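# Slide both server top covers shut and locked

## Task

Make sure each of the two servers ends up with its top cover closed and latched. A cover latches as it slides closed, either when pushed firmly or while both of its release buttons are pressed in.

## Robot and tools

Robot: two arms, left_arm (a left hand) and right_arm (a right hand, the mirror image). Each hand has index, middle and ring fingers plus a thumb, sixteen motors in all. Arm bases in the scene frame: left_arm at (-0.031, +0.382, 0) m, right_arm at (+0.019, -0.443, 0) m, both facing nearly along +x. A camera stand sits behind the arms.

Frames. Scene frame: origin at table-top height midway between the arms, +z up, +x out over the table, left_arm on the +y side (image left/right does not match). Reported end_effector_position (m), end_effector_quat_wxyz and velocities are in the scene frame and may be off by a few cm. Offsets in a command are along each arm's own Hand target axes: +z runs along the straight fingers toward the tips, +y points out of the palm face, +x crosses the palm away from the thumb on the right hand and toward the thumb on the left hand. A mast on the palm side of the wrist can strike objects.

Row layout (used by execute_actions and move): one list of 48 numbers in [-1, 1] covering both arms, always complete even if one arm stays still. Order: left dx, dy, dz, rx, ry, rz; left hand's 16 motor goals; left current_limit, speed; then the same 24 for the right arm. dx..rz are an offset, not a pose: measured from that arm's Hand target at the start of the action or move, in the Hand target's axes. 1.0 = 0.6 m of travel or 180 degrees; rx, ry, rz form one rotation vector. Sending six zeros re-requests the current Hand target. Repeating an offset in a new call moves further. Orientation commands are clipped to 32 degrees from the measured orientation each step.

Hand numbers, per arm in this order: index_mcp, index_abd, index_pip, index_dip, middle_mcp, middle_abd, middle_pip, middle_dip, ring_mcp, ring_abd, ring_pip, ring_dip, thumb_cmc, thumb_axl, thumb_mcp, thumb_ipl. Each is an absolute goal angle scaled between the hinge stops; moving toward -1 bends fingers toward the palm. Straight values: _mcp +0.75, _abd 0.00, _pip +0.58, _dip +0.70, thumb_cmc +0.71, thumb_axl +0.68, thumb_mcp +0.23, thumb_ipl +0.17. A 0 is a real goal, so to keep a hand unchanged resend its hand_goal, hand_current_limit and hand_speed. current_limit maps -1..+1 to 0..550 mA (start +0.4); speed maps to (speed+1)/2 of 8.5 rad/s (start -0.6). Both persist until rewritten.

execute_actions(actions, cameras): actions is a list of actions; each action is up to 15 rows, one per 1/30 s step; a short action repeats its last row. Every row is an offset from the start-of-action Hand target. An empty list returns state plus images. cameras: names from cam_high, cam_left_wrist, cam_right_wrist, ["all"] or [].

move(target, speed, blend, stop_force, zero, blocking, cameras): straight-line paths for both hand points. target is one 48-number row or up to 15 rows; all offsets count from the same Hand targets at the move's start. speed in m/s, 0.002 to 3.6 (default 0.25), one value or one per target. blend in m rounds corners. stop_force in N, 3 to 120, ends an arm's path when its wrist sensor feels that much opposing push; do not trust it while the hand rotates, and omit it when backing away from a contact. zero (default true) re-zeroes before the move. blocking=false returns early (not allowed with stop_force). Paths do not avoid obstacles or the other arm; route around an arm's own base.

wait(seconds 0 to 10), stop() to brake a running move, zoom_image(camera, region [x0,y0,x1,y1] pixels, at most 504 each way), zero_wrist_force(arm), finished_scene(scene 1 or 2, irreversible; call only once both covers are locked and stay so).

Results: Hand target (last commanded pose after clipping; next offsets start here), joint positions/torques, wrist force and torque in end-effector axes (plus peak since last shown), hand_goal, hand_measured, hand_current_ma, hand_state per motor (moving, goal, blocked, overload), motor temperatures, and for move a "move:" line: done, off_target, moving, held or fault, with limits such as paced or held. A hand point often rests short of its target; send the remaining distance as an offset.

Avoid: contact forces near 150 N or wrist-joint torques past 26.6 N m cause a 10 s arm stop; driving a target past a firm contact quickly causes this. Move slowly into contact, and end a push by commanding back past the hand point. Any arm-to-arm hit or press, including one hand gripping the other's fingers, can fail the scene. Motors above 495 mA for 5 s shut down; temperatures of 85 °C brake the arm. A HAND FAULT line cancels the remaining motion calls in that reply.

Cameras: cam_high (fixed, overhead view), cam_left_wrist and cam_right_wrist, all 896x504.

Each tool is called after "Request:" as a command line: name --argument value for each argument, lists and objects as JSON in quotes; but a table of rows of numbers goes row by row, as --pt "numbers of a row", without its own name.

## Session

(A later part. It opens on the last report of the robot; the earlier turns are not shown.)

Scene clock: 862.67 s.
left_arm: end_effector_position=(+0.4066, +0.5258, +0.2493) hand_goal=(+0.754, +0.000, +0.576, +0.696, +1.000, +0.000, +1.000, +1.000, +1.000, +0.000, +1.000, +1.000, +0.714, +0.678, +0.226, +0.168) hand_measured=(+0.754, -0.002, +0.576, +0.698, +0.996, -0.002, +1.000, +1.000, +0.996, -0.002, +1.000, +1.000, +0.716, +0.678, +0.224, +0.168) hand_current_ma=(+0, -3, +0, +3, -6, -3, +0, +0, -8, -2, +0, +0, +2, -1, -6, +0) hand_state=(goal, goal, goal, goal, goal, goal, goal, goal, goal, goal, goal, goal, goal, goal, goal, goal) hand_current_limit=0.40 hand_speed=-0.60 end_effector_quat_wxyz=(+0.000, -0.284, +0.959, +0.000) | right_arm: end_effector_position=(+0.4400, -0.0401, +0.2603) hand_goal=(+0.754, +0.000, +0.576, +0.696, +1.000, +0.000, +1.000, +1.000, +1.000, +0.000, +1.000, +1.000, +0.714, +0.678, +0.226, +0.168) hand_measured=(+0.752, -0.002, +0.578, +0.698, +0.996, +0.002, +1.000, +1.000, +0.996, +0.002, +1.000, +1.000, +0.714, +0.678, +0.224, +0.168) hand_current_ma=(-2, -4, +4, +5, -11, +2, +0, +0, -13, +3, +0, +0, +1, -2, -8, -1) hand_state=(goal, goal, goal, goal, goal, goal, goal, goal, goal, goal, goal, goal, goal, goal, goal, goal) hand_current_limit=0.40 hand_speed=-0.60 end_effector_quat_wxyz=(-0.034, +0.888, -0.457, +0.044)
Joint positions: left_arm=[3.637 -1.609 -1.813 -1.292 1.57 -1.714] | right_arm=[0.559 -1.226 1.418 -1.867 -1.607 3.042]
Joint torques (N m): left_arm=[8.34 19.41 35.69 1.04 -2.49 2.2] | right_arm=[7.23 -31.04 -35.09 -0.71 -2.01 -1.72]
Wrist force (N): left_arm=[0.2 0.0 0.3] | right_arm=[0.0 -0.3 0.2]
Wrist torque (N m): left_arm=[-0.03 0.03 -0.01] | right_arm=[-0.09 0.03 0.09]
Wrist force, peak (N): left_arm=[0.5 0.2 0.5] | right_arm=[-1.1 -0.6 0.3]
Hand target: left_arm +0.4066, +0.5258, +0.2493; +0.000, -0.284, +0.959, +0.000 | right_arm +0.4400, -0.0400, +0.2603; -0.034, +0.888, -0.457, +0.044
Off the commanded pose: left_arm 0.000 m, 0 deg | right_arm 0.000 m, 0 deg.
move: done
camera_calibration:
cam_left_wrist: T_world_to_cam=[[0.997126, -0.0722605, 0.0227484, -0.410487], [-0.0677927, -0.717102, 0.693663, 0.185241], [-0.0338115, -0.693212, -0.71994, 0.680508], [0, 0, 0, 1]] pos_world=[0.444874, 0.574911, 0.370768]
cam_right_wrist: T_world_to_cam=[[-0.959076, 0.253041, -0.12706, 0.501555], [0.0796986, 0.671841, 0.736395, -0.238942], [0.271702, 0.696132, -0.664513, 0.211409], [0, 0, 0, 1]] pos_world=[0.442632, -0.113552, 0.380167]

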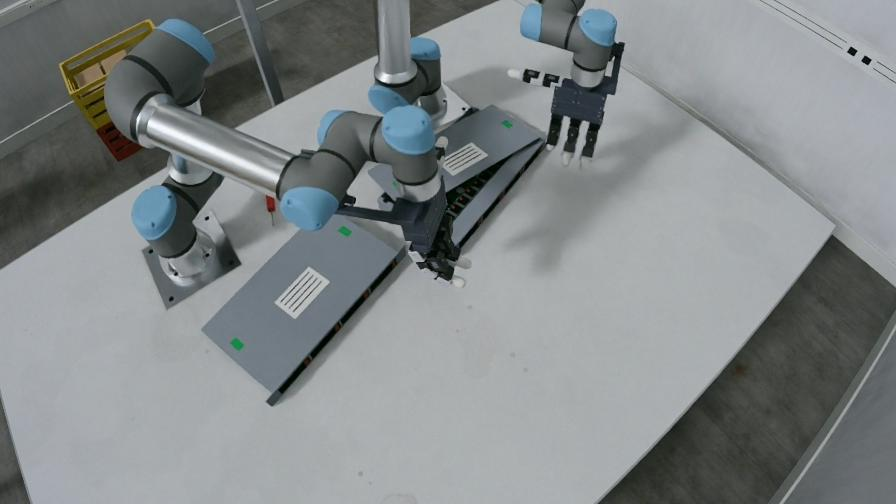

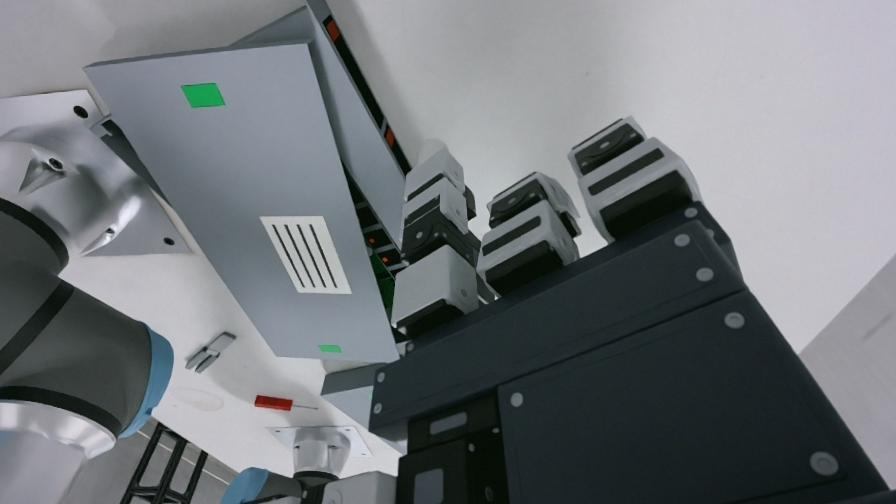

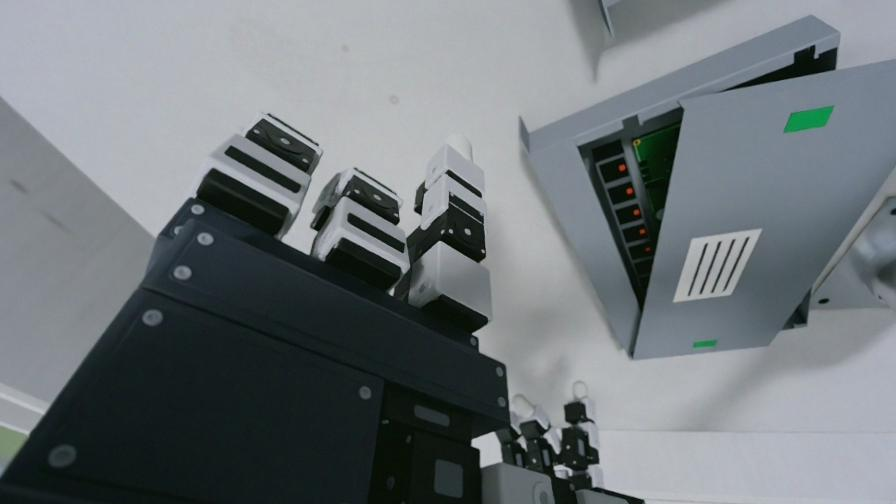

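Request:
move --target '[0.109,-0.0127,0.1343,0.077,0.1031,0.5845,0.754,0,0.576,0.696,1,0,1,1,1,0,1,1,0.714,0.678,0.226,0.168,0.7,-0.6,-0.418,0.1045,0.0268,-0.0127,0.1072,-0.8885,0.754,0,0.576,0.696,1,0,1,1,1,0,1,1,0.714,0.678,0.226,0.168,0.7,-0.6]' --speed 0.3 --cameras '["all"]'

Request:
zoom_image --camera "cam_left_wrist" --region '[340, 30, 520, 180]'

Request:
zoom_image --camera "cam_right_wrist" --region '[380, 30, 560, 180]'

Scene clock: 1010.63 s.
left_arm: end_effector_position=(+0.3559, +0.4837, +0.1688) hand_goal=(+0.754, +0.000, +0.576, +0.696, +1.000, +0.000, +1.000, +1.000, +1.000, +0.000, +1.000, +1.000, +0.714, +0.678, +0.226, +0.168) hand_measured=(+0.752, -0.002, +0.576, +0.698, +0.996, -0.002, +1.000, +1.000, +0.994, -0.002, +1.000, +1.000, +0.714, +0.678, +0.224, +0.168) hand_current_ma=(-3, -3, +0, +3, -9, -3, +0, +0, -11, -2, +0, +0, -1, -1, -6, +0) hand_state=(goal, goal, goal, goal, goal, goal, goal, goal, goal, goal, goal, goal, goal, goal, goal, goal) hand_current_limit=0.70 hand_speed=-0.60 end_effector_quat_wxyz=(-0.104, +0.589, +0.789, -0.140) | right_arm: end_effector_position=(+0.2458, +0.1281, +0.2264) hand_goal=(+0.754, +0.000, +0.576, +0.696, +1.000, +0.000, +1.000, +1.000, +1.000, +0.000, +1.000, +1.000, +0.714, +0.678, +0.226, +0.168) hand_measured=(+0.754, -0.002, +0.578, +0.698, +0.996, +0.002, +1.000, +1.000, +0.996, +0.002, +1.000, +1.000, +0.714, +0.678, +0.224, +0.168) hand_current_ma=(-1, -4, +4, +5, -11, +2, +0, +0, -13, +3, +0, +0, +1, -2, -8, -1) hand_state=(goal, goal, goal, goal, goal, goal, goal, goal, goal, goal, goal, goal, goal, goal, goal, goal) hand_current_limit=0.70 hand_speed=-0.60 end_effector_quat_wxyz=(+0.103, +0.588, +0.790, +0.139)
Joint positions: left_arm=[3.745 -1.368 -2.117 -1.567 1.656 0.238] | right_arm=[1.239 -1.352 1.845 -2.282 -1.844 0.882]
Joint torques (N m): left_arm=[9.33 22.2 13.93 2.87 2.29 2.27] | right_arm=[3.32 -45.17 -15.98 -4.31 1.28 -1.65]
Wrist force (N): left_arm=[0.0 0.4 0.2] | right_arm=[-0.2 0.6 -0.1]
Wrist torque (N m): left_arm=[-0.08 0.04 -0.07] | right_arm=[-0.03 0.02 0.08]
Wrist force, peak (N): left_arm=[-0.3 0.2 0.7] | right_arm=[-0.4 0.7 0.0]
Hand target: left_arm +0.3559, +0.4837, +0.1688; -0.104, +0.589, +0.789, -0.140 | right_arm +0.2458, +0.1281, +0.2264; +0.103, +0.588, +0.790, +0.139
Off the commanded pose: left_arm 0.000 m, 0 deg | right_arm 0.000 m, 0 deg.
move: done
camera_calibration:
cam_left_wrist: T_world_to_cam=[[-0.308747, -0.923155, 0.229043, 0.48045], [-0.408817, 0.346229, 0.84439, -0.21097], [-0.858804, 0.167066, -0.484299, 0.42938], [0, 0, 0, 1]] pos_world=[0.430843, 0.444839, 0.276045]
cam_right_wrist: T_world_to_cam=[[0.805984, -0.559636, 0.192867, -0.13378], [-0.573737, -0.658399, 0.487171, 0.0759713], [-0.145655, -0.503307, -0.851743, 0.423248], [0, 0, 0, 1]] pos_world=[0.21306, 0.188175, 0.34929]

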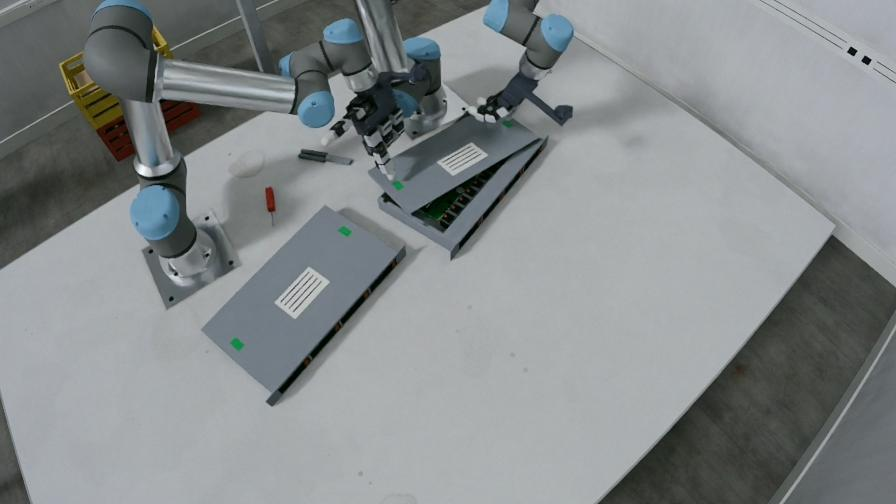

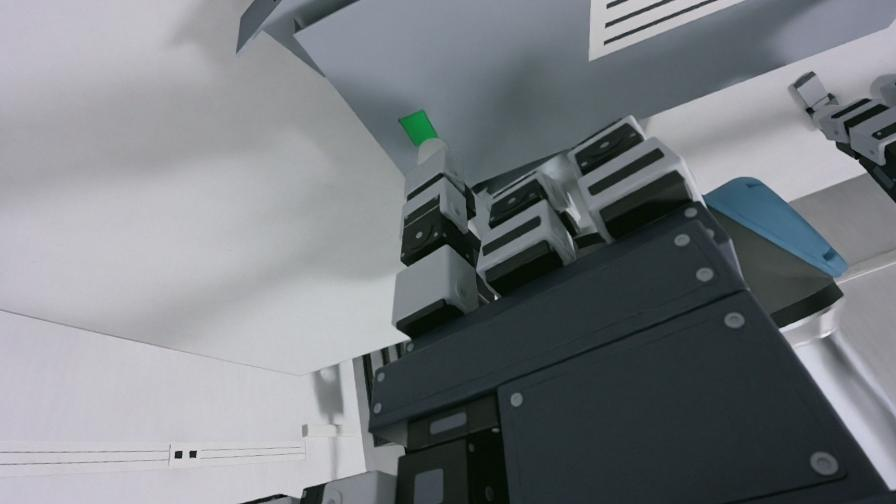

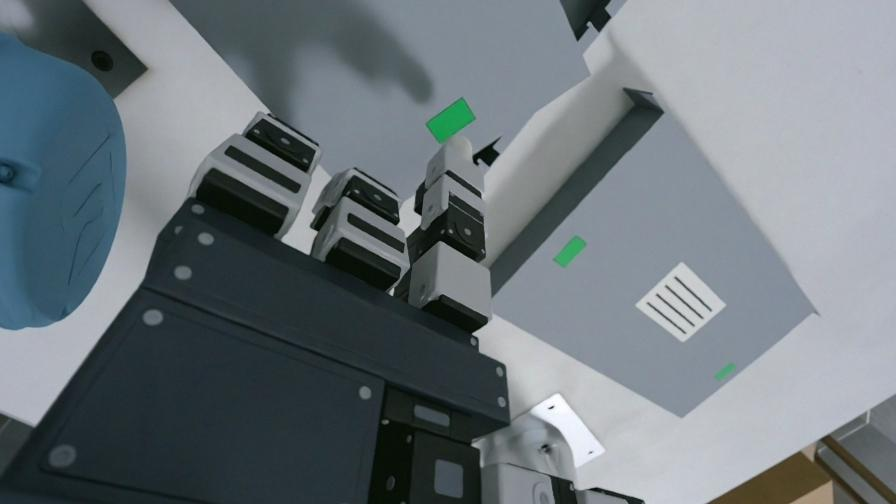

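Scaled by 2.800 from the camera's 896x504 image, which has a finer 1280x720 frame.

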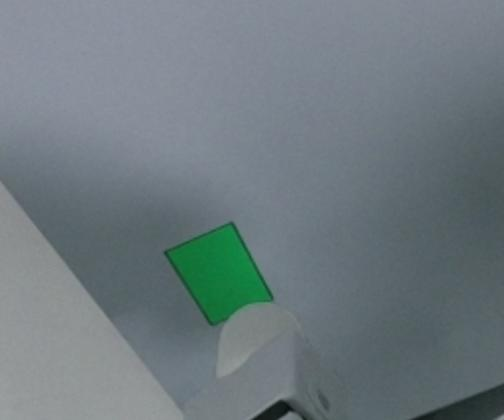

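Scaled by 2.800 from the camera's 896x504 image, which has a finer 1280x720 frame.

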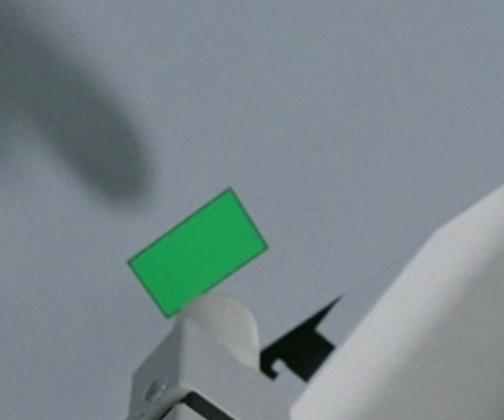

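Request:
zoom_image --camera "cam_left_wrist" --region '[220, 0, 440, 190]'

Request:
zoom_image --camera "cam_right_wrist" --region '[460, 0, 680, 190]'

Scaled by 2.291 from the camera's 896x504 image, which has a finer 1280x720 frame.

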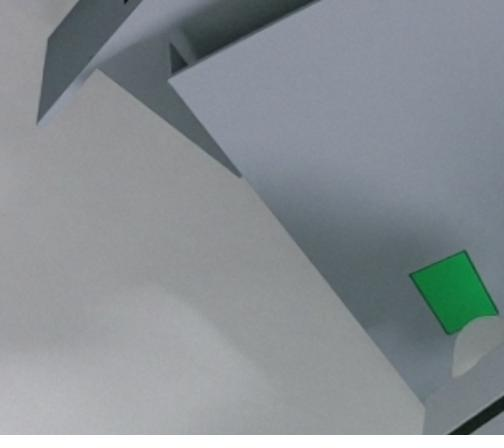

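Scaled by 2.291 from the camera's 896x504 image, which has a finer 1280x720 frame.

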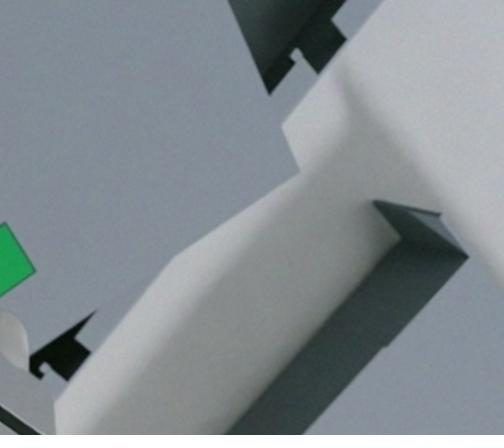

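Request:
move --pt "0.0099 0.0092 0.0137 0 0 0 0.754 0 0.576 0.696 1 0 1 1 1 0 1 1 0.714 0.678 0.226 0.168 0.7 -0.6 0.0103 0.0053 0.0253 0 0 0 0.754 0 0.576 0.696 1 0 1 1 1 0 1 1 0.714 0.678 0.226 0.168 0.7 -0.6" --pt "0.0276 -0.0086 0.0645 0 0 0 0.754 0 0.576 0.696 1 0 1 1 1 0 1 1 0.714 0.678 0.226 0.168 0.7 -0.6 -0.0035 -0.0117 0.067 0 0 0 0.754 0 0.576 0.696 1 0 1 1 1 0 1 1 0.714 0.678 0.226 0.168 0.7 -0.6" --speed 0.015 --stop_force 6 --cameras '["all"]'

Request:
zoom_image --camera "cam_left_wrist" --region '[340, 30, 520, 180]'

Request:
zoom_image --camera "cam_right_wrist" --region '[380, 30, 560, 180]'

Scene clock: 1067.13 s.
left_arm: end_effector_position=(+0.3403, +0.4932, +0.1414) hand_goal=(+0.754, +0.000, +0.576, +0.696, +1.000, +0.000, +1.000, +1.000, +1.000, +0.000, +1.000, +1.000, +0.714, +0.678, +0.226, +0.168) hand_measured=(+0.764, +0.002, +0.582, +0.698, +0.996, -0.002, +1.000, +1.000, +0.994, -0.002, +1.000, +1.000, +0.714, +0.678, +0.224, +0.168) hand_current_ma=(+21, +1, +12, +2, -9, -3, +0, +0, -12, -2, +0, +0, -1, -1, -6, +0) hand_state=(goal, goal, goal, goal, goal, goal, goal, goal, goal, goal, goal, goal, goal, goal, goal, goal) hand_current_limit=0.70 hand_speed=-0.60 end_effector_quat_wxyz=(-0.104, +0.589, +0.789, -0.140) | right_arm: end_effector_position=(+0.2525, +0.1328, +0.2015) hand_goal=(+0.754, +0.000, +0.576, +0.696, +1.000, +0.000, +1.000, +1.000, +1.000, +0.000, +1.000, +1.000, +0.714, +0.678, +0.226, +0.168) hand_measured=(+0.754, -0.010, +0.576, +0.698, +0.996, +0.002, +1.000, +1.000, +0.996, +0.002, +1.000, +1.000, +0.714, +0.678, +0.224, +0.168) hand_current_ma=(-1, -24, +0, +3, -11, +2, +0, +0, -13, +3, +0, +0, +1, -2, -8, -1) hand_state=(goal, goal, goal, goal, goal, goal, goal, goal, goal, goal, goal, goal, goal, goal, goal, goal) hand_current_limit=0.70 hand_speed=-0.60 end_effector_quat_wxyz=(+0.103, +0.588, +0.790, +0.139)
Joint positions: left_arm=[3.789 -1.36 -2.199 -1.489 1.671 0.28] | right_arm=[1.231 -1.309 1.863 -2.346 -1.842 0.873]
Joint torques (N m): left_arm=[-8.34 4.41 31.91 0.16 -2.6 -2.64] | right_arm=[3.56 -43.77 -30.44 -0.35 -1.89 1.64]
Wrist force (N): left_arm=[0.6 -0.7 -4.6] | right_arm=[0.3 0.6 -5.2]
Wrist torque (N m): left_arm=[0.35 0.13 0.02] | right_arm=[0.36 0.00 0.12]
Wrist force, peak (N): left_arm=[0.5 -0.9 -9.6] | right_arm=[0.0 0.9 -6.9]
Hand target: left_arm +0.3403, +0.4932, +0.1414; -0.104, +0.589, +0.789, -0.140 (not the last commanded pose) | right_arm +0.2525, +0.1328, +0.2015; +0.103, +0.588, +0.790, +0.139 (not the last commanded pose)
Off the commanded pose: left_arm 0.010 m, 0 deg | right_arm 0.016 m, 0 deg.
move: contact (left_arm, right_arm); path passed 1 of 2 targets
camera_calibration:
cam_left_wrist: T_world_to_cam=[[-0.308819, -0.923132, 0.229036, 0.49064], [-0.408705, 0.346237, 0.844441, -0.197488], [-0.858831, 0.167172, -0.484214, 0.401171], [0, 0, 0, 1]] pos_world=[0.415343, 0.454239, 0.248646]
cam_right_wrist: T_world_to_cam=[[0.806009, -0.559599, 0.192869, -0.13168], [-0.573725, -0.658482, 0.487073, 0.0950277], [-0.145565, -0.503239, -0.851799, 0.405352], [0, 0, 0, 1]] pos_world=[0.21966, 0.192875, 0.32439]

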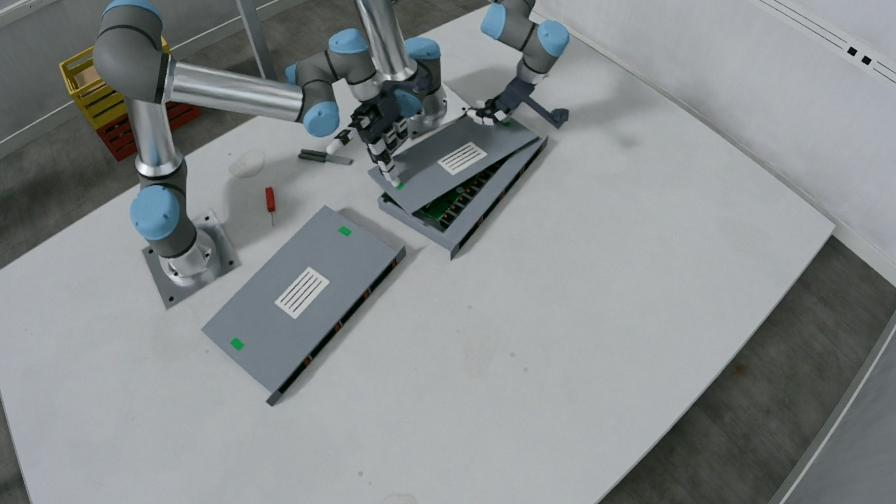

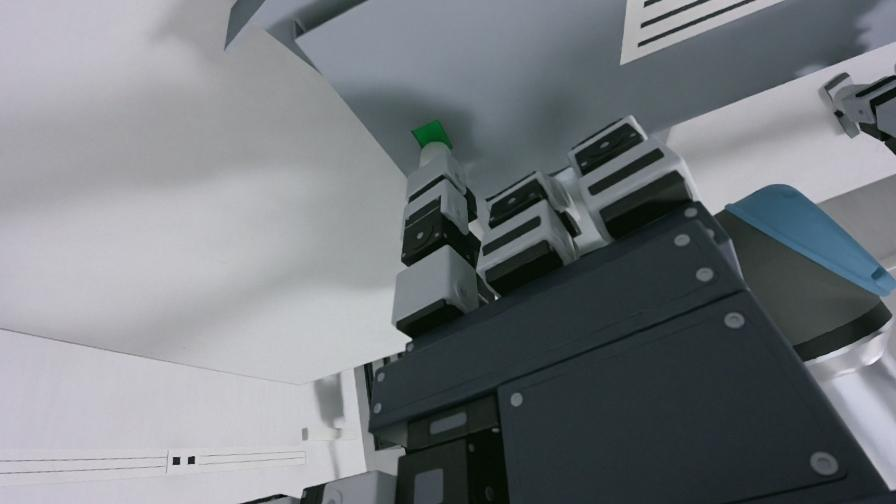

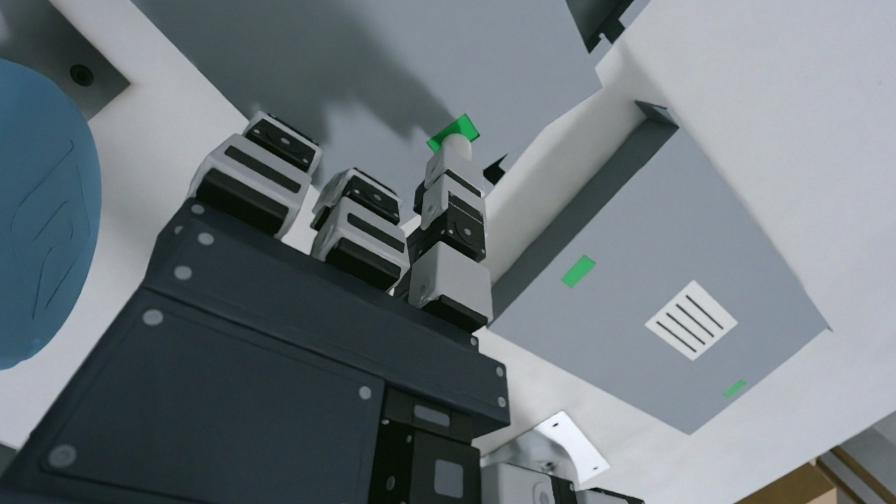

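Scaled by 2.800 from the camera's 896x504 image, which has a finer 1280x720 frame.

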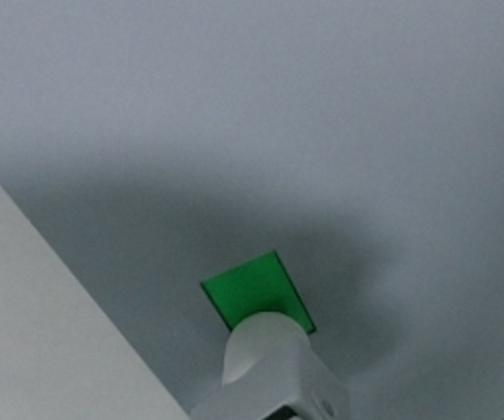

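Scaled by 2.800 from the camera's 896x504 image, which has a finer 1280x720 frame.

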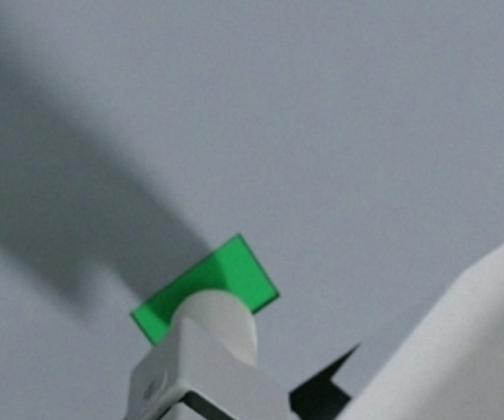

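Request:
move --target '[-0.003,-0.0128,0.0063,0,0,0,0.754,0,0.576,0.696,1,0,1,1,1,0,1,1,0.714,0.678,0.226,0.168,0.7,-0.6,-0.0075,0.012,0.0062,0,0,0,0.754,0,0.576,0.696,1,0,1,1,1,0,1,1,0.714,0.678,0.226,0.168,0.7,-0.6]' --speed 0.015 --stop_force 15 --cameras '["all"]'

Request:
zoom_image --camera "cam_left_wrist" --region '[340, 30, 520, 180]'

Request:
zoom_image --camera "cam_right_wrist" --region '[380, 30, 560, 180]'

Scene clock: 1095.87 s.
left_arm: end_effector_position=(+0.3327, +0.4890, +0.1405) hand_goal=(+0.754, +0.000, +0.576, +0.696, +1.000, +0.000, +1.000, +1.000, +1.000, +0.000, +1.000, +1.000, +0.714, +0.678, +0.226, +0.168) hand_measured=(+0.762, +0.028, +0.576, +0.682, +0.996, -0.002, +1.000, +1.000, +0.994, -0.002, +1.000, +1.000, +0.714, +0.678, +0.224, +0.168) hand_current_ma=(+14, +64, -1, -31, -9, -3, +0, +0, -12, -2, +0, +0, -1, -1, -6, +0) hand_state=(goal, blocked, goal, goal, goal, goal, goal, goal, goal, goal, goal, goal, goal, goal, goal, goal) hand_current_limit=0.70 hand_speed=-0.60 end_effector_quat_wxyz=(-0.104, +0.589, +0.789, -0.140) | right_arm: end_effector_position=(+0.2615, +0.1308, +0.2004) hand_goal=(+0.754, +0.000, +0.576, +0.696, +1.000, +0.000, +1.000, +1.000, +1.000, +0.000, +1.000, +1.000, +0.714, +0.678, +0.226, +0.168) hand_measured=(+0.774, -0.056, +0.598, +0.710, +0.996, +0.002, +1.000, +1.000, +0.996, +0.002, +1.000, +1.000, +0.714, +0.678, +0.224, +0.168) hand_current_ma=(+69, -180, +73, +44, -11, +2, +0, +0, -13, +3, +0, +0, +1, -2, -8, -1) hand_state=(goal, blocked, blocked, goal, goal, goal, goal, goal, goal, goal, goal, goal, goal, goal, goal, goal) hand_current_limit=0.70 hand_speed=-0.60 end_effector_quat_wxyz=(+0.103, +0.588, +0.790, +0.139)
Joint positions: left_arm=[3.791 -1.337 -2.219 -1.492 1.671 0.282] | right_arm=[1.214 -1.308 1.867 -2.355 -1.838 0.856]
Joint torques (N m): left_arm=[8.28 9.84 -7.65 -3.42 0.09 2.37] | right_arm=[-9.74 -14.23 -7.39 -2.45 1.22 -1.95]
Wrist force (N): left_arm=[1.0 -2.5 -35.5] | right_arm=[2.4 1.0 -19.7]
Wrist torque (N m): left_arm=[2.63 0.96 -0.05] | right_arm=[1.64 -0.03 0.30]
Wrist force, peak (N): left_arm=[1.0 -2.1 -35.8] | right_arm=[1.8 0.8 -21.2]
Hand target: left_arm +0.3327, +0.4890, +0.1405; -0.104, +0.589, +0.789, -0.140 | right_arm +0.2615, +0.1308, +0.2004; +0.103, +0.588, +0.790, +0.139
Off the commanded pose: left_arm 0.000 m, 0 deg | right_arm 0.000 m, 0 deg.
move: done
camera_calibration:
cam_left_wrist: T_world_to_cam=[[-0.308819, -0.923132, 0.229036, 0.484683], [-0.408705, 0.346237, 0.844441, -0.198455], [-0.858831, 0.167172, -0.484214, 0.394808], [0, 0, 0, 1]] pos_world=[0.407643, 0.450139, 0.247746]
cam_right_wrist: T_world_to_cam=[[0.806009, -0.559599, 0.192869, -0.139841], [-0.573725, -0.658482, 0.487073, 0.09941], [-0.145565, -0.503239, -0.851799, 0.404719], [0, 0, 0, 1]] pos_world=[0.22866, 0.190875, 0.32329]

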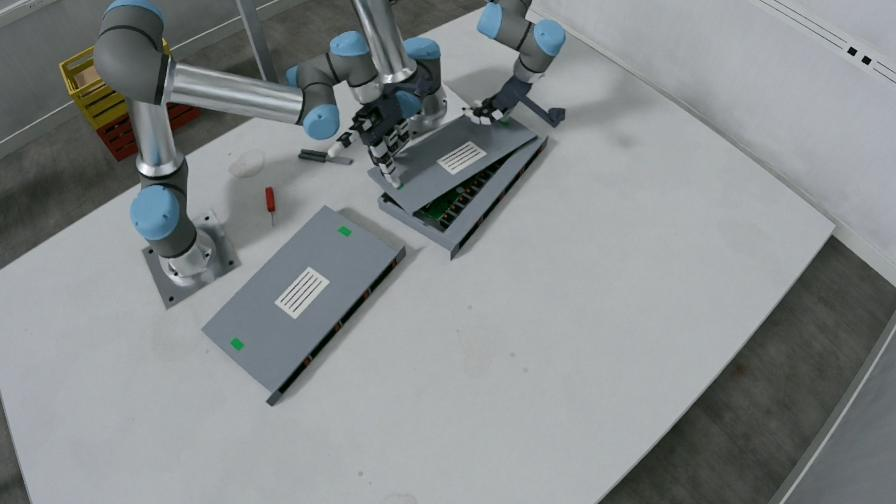

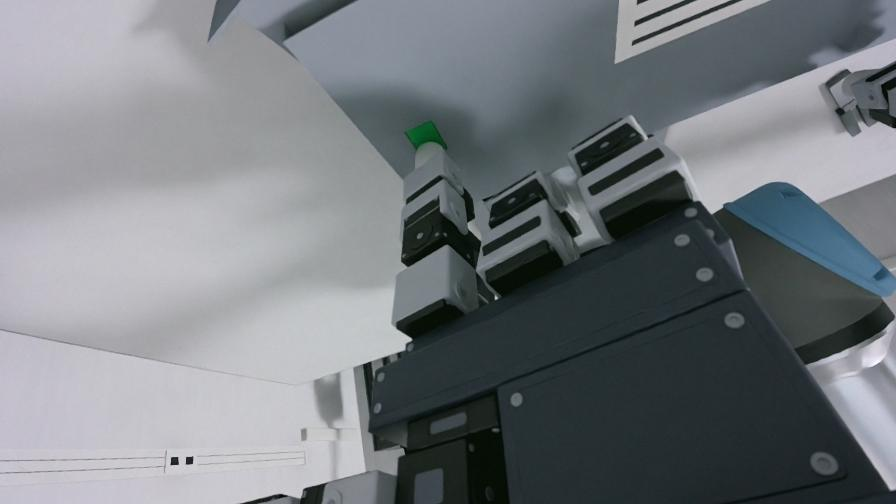

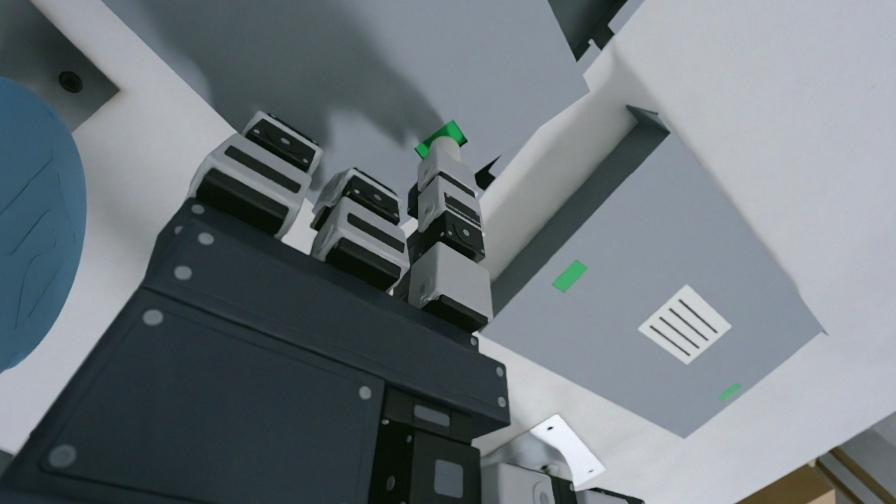

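Scaled by 2.800 from the camera's 896x504 image, which has a finer 1280x720 frame.

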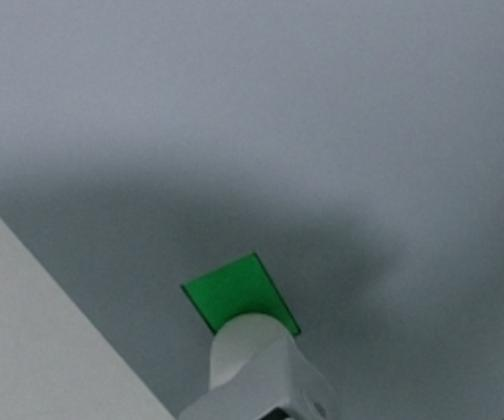

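Scaled by 2.800 from the camera's 896x504 image, which has a finer 1280x720 frame.

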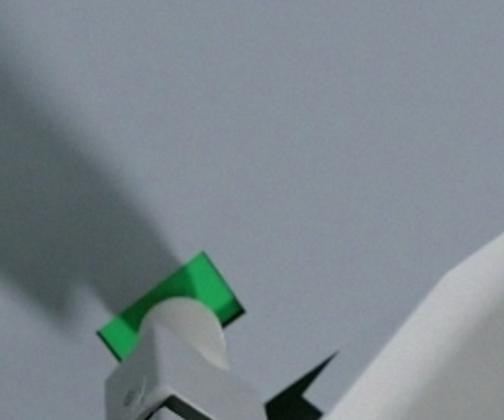

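Request:
move --pt "0 -0.012 -0.0488 0 0 0 0.754 0 0.576 0.696 1 0 1 1 1 0 1 1 0.714 0.678 0.226 0.168 0.7 -0.6 0.0015 0.0127 -0.0487 0 0 0 0.754 0 0.576 0.696 1 0 1 1 1 0 1 1 0.714 0.678 0.226 0.168 0.7 -0.6" --pt "0.0577 0.0785 0.0272 0.1238 -0.0364 -0.0611 0.754 0 0.576 0.696 1 0 1 1 1 0 1 1 0.714 0.678 0.226 0.168 0.7 -0.6 0.03 -0.0785 -0.062 -0.1206 -0.0799 0.1328 0.754 0 0.576 0.696 1 0 1 1 1 0 1 1 0.714 0.678 0.226 0.168 0.7 -0.6" --speed 0.15 --blend '[0.01,0]' --cameras '["all"]'

Request:
zoom_image --camera "cam_left_wrist" --region '[340, 30, 520, 180]'

Request:
zoom_image --camera "cam_right_wrist" --region '[380, 30, 560, 180]'

Scene clock: 1155.33 s.
left_arm: end_effector_position=(+0.3517, +0.5185, +0.1299) hand_goal=(+0.754, +0.000, +0.576, +0.696, +1.000, +0.000, +1.000, +1.000, +1.000, +0.000, +1.000, +1.000, +0.714, +0.678, +0.226, +0.168) hand_measured=(+0.750, +0.002, +0.572, +0.694, +0.994, -0.002, +1.000, +1.000, +0.992, -0.002, +1.000, +1.000, +0.712, +0.678, +0.224, +0.168) hand_current_ma=(-7, +4, -6, -4, -11, -3, +0, +0, -15, -2, +0, +0, -4, -1, -6, +0) hand_state=(goal, goal, goal, goal, goal, goal, goal, goal, goal, goal, goal, goal, goal, goal, goal, goal) hand_current_limit=0.70 hand_speed=-0.60 end_effector_quat_wxyz=(-0.157, +0.514, +0.804, -0.255) | right_arm: end_effector_position=(+0.2266, +0.1315, +0.2243) hand_goal=(+0.754, +0.000, +0.576, +0.696, +1.000, +0.000, +1.000, +1.000, +1.000, +0.000, +1.000, +1.000, +0.714, +0.678, +0.226, +0.168) hand_measured=(+0.760, -0.002, +0.580, +0.698, +0.998, +0.002, +1.000, +1.000, +0.998, +0.002, +1.000, +1.000, +0.718, +0.678, +0.224, +0.168) hand_current_ma=(+18, -6, +11, +7, -5, +2, +0, +0, -6, +3, +0, +0, +9, -2, -8, -1) hand_state=(goal, goal, goal, goal, goal, goal, goal, goal, goal, goal, goal, goal, goal, goal, goal, goal) hand_current_limit=0.70 hand_speed=-0.60 end_effector_quat_wxyz=(+0.202, +0.669, +0.689, +0.192)
Joint positions: left_arm=[3.804 -1.599 -1.973 -1.742 1.657 0.141] | right_arm=[1.362 -1.218 1.764 -2.263 -2.118 1.255]
Joint torques (N m): left_arm=[8.88 18.18 31.91 -0.21 -2.46 -2.43] | right_arm=[-6.1 -49.92 -15.33 -4.2 0.81 -1.67]
Wrist force (N): left_arm=[0.2 0.5 -0.1] | right_arm=[-0.3 1.0 -0.1]
Wrist torque (N m): left_arm=[-0.09 0.01 0.07] | right_arm=[-0.04 0.01 0.10]
Wrist force, peak (N): left_arm=[0.7 -2.3 -36.0] | right_arm=[2.3 0.8 -19.9]
Hand target: left_arm +0.3517, +0.5185, +0.1298; -0.157, +0.514, +0.804, -0.255 (not the last commanded pose) | right_arm +0.2266, +0.1315, +0.2243; +0.202, +0.669, +0.689, +0.192 (not the last commanded pose)
Off the commanded pose: left_arm 0.027 m, 9 deg | right_arm 0.025 m, 16 deg.
move: held (right_arm; a check stopped the path), off_target (left_arm; braked when a check withheld steps of right_arm); path passed 1 of 2 targets; limits=held
pose unreachable (right arm): on one or more control steps of this call, first in action 0 (counted from 0), this arm could not follow its commanded pose, so it was not sent that pose on those steps. It may still have moved: this result reports where it is.
cause: moving toward the commanded pose would bring a part of the arm too close to another arm (a part of this arm just beyond joint 6 (wrist 3) and a part of the left arm just beyond its joint 2 (shoulder lift), along the way the arms are being sent, or toward where that arm still pushes).
camera_calibration:
cam_left_wrist: T_world_to_cam=[[-0.102245, -0.923072, 0.370788, 0.429105], [-0.254169, 0.384611, 0.887396, -0.271719], [-0.96174, -0.00351117, -0.273941, 0.498443], [0, 0, 0, 1]] pos_world=[0.454184, 0.502351, 0.218559]
cam_right_wrist: T_world_to_cam=[[0.57368, -0.746745, 0.336547, -0.0708438], [-0.81482, -0.478448, 0.327346, 0.135007], [-0.0834237, -0.462017, -0.882939, 0.407844], [0, 0, 0, 1]] pos_world=[0.184672, 0.200122, 0.33975]

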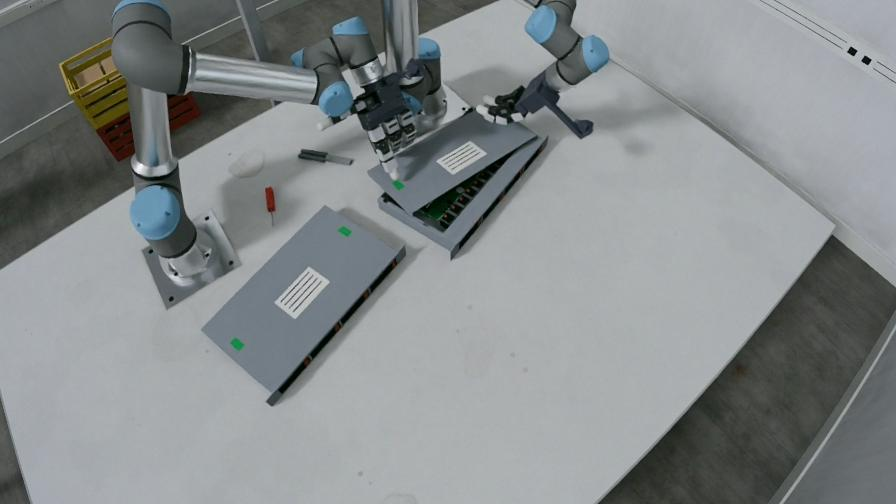

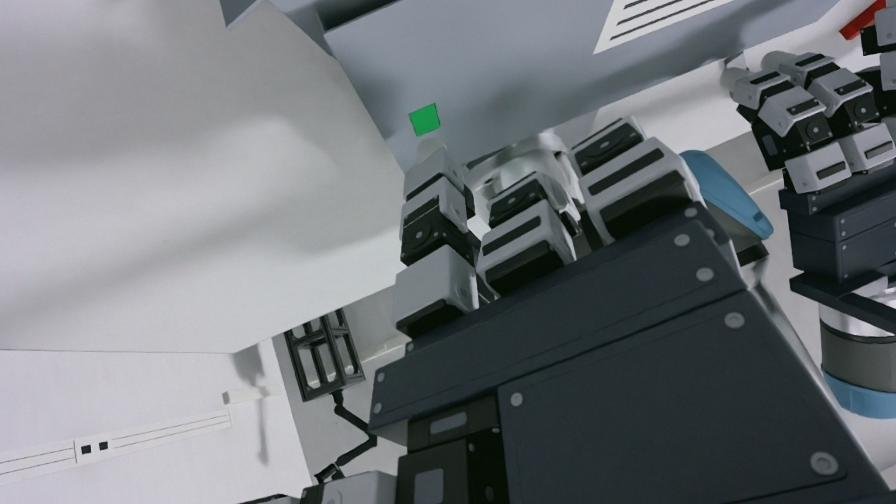

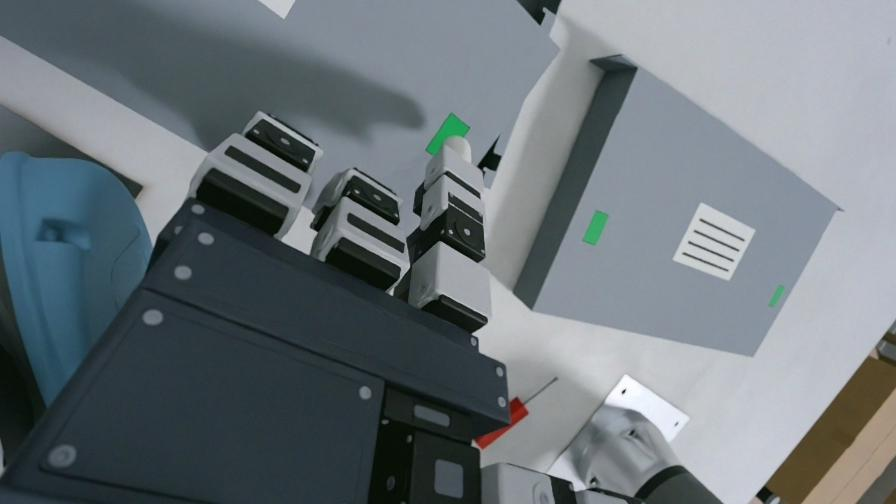

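Scaled by 2.800 from the camera's 896x504 image, which has a finer 1280x720 frame.

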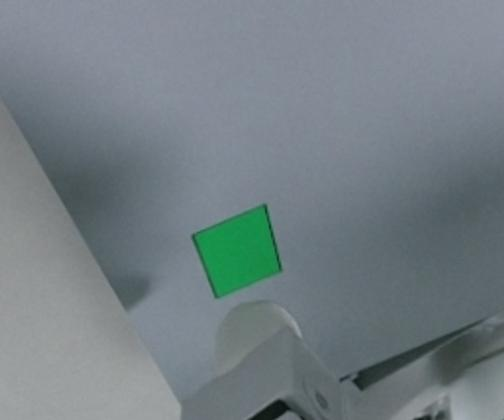

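Scaled by 2.800 from the camera's 896x504 image, which has a finer 1280x720 frame.

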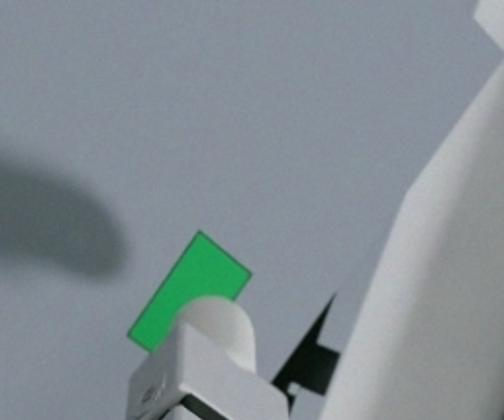

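Request:
move --pt "-0.004 0.0098 0.0118 0 0 0 0.754 0 0.576 0.696 1 0 1 1 1 0 1 1 0.714 0.678 0.226 0.168 0.7 -0.6 0.002 -0.0033 0.0128 0 0 0 0.754 0 0.576 0.696 1 0 1 1 1 0 1 1 0.714 0.678 0.226 0.168 0.7 -0.6" --pt "0.0097 -0.0047 0.054 0 0 0 0.754 0 0.576 0.696 1 0 1 1 1 0 1 1 0.714 0.678 0.226 0.168 0.7 -0.6 -0.009 -0.017 0.044 0 0 0 0.754 0 0.576 0.696 1 0 1 1 1 0 1 1 0.714 0.678 0.226 0.168 0.7 -0.6" --speed 0.015 --stop_force 6 --cameras '["cam_left_wrist","cam_right_wrist"]'

Request:
zoom_image --camera "cam_left_wrist" --region '[340, 30, 520, 180]'

Request:
zoom_image --camera "cam_right_wrist" --region '[380, 30, 560, 180]'

Scene clock: 1192.43 s.
left_arm: end_effector_position=(+0.3413, +0.5157, +0.1123) hand_goal=(+0.754, +0.000, +0.576, +0.696, +1.000, +0.000, +1.000, +1.000, +1.000, +0.000, +1.000, +1.000, +0.714, +0.678, +0.226, +0.168) hand_measured=(+0.752, +0.002, +0.574, +0.692, +0.994, -0.002, +1.000, +1.000, +0.992, -0.002, +1.000, +1.000, +0.712, +0.678, +0.224, +0.168) hand_current_ma=(-3, +1, -3, -5, -12, -3, +0, +0, -15, -2, +0, +0, -4, -1, -6, +0) hand_state=(goal, goal, goal, goal, goal, goal, goal, goal, goal, goal, goal, goal, goal, goal, goal, goal) hand_current_limit=0.70 hand_speed=-0.60 end_effector_quat_wxyz=(-0.157, +0.514, +0.804, -0.255) | right_arm: end_effector_position=(+0.2302, +0.1300, +0.2093) hand_goal=(+0.754, +0.000, +0.576, +0.696, +1.000, +0.000, +1.000, +1.000, +1.000, +0.000, +1.000, +1.000, +0.714, +0.678, +0.226, +0.168) hand_measured=(+0.760, -0.002, +0.580, +0.698, +1.000, +0.004, +1.000, +1.000, +1.000, +0.002, +1.000, +1.000, +0.718, +0.678, +0.224, +0.168) hand_current_ma=(+18, -6, +11, +7, +0, +7, +0, +0, +1, +6, +1, +1, +9, -2, -8, -1) hand_state=(goal, goal, goal, goal, goal, goal, goal, goal, goal, goal, goal, goal, goal, goal, goal, goal) hand_current_limit=0.70 hand_speed=-0.60 end_effector_quat_wxyz=(+0.202, +0.669, +0.689, +0.192)
Joint positions: left_arm=[3.812 -1.593 -2.029 -1.692 1.661 0.147] | right_arm=[1.355 -1.201 1.786 -2.306 -2.117 1.247]
Joint torques (N m): left_arm=[-7.01 12.97 30.05 -0.62 -2.78 -2.74] | right_arm=[4.53 -44.34 -28.05 0.12 0.35 1.9]
Wrist force (N): left_arm=[0.3 -0.2 -4.5] | right_arm=[-0.9 3.6 -9.5]
Wrist torque (N m): left_arm=[0.26 0.15 -0.05] | right_arm=[1.23 0.51 0.16]
Wrist force, peak (N): left_arm=[0.2 -1.0 -9.2] | right_arm=[-0.4 9.3 -10.6]
Hand target: left_arm +0.3413, +0.5157, +0.1123; -0.157, +0.514, +0.804, -0.255 (not the last commanded pose) | right_arm +0.2302, +0.1300, +0.2093; +0.202, +0.669, +0.689, +0.192 (not the last commanded pose)
Off the commanded pose: left_arm 0.013 m, 0 deg | right_arm 0.014 m, 0 deg.
move: contact (left_arm, right_arm); path passed 1 of 2 targets
camera_calibration:
cam_left_wrist: T_world_to_cam=[[-0.102088, -0.923068, 0.370842, 0.43191], [-0.254034, 0.38462, 0.887431, -0.257713], [-0.961792, -0.00361027, -0.273756, 0.483742], [0, 0, 0, 1]] pos_world=[0.443884, 0.499551, 0.20096]
cam_right_wrist: T_world_to_cam=[[0.573705, -0.746775, 0.336438, -0.0690192], [-0.814803, -0.478517, 0.327289, 0.142113], [-0.0834196, -0.461898, -0.883002, 0.394158], [0, 0, 0, 1]] pos_world=[0.188271, 0.198522, 0.324751]
Images, in order (width x height): cam_left_wrist 896x504, cam_right_wrist 896x504.

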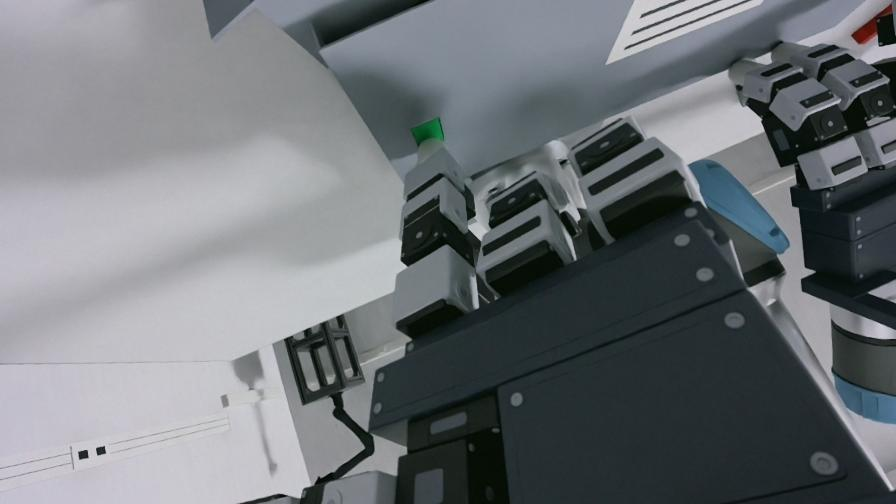

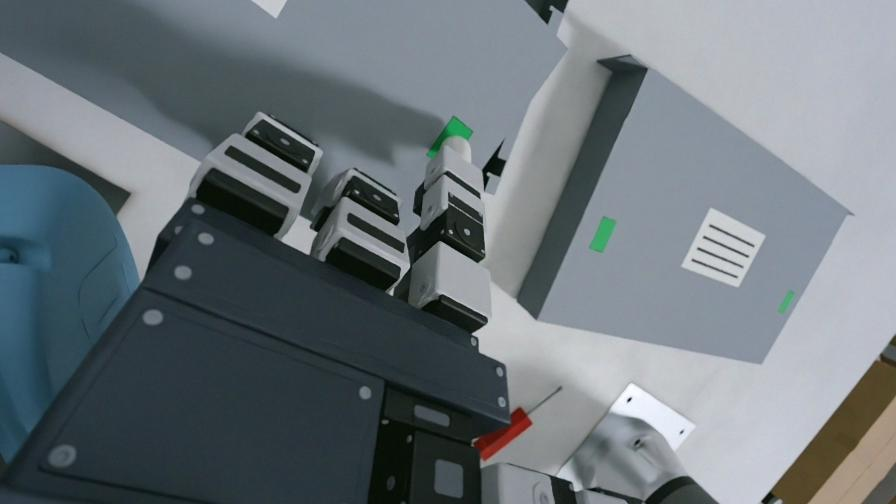

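Scaled by 2.800 from the camera's 896x504 image, which has a finer 1280x720 frame.

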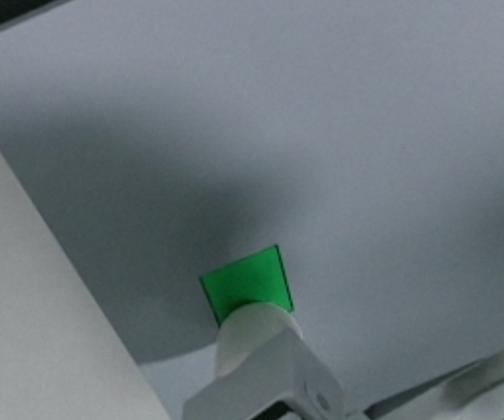

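Scaled by 2.800 from the camera's 896x504 image, which has a finer 1280x720 frame.

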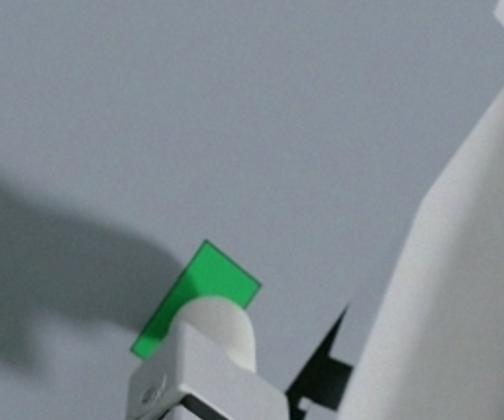

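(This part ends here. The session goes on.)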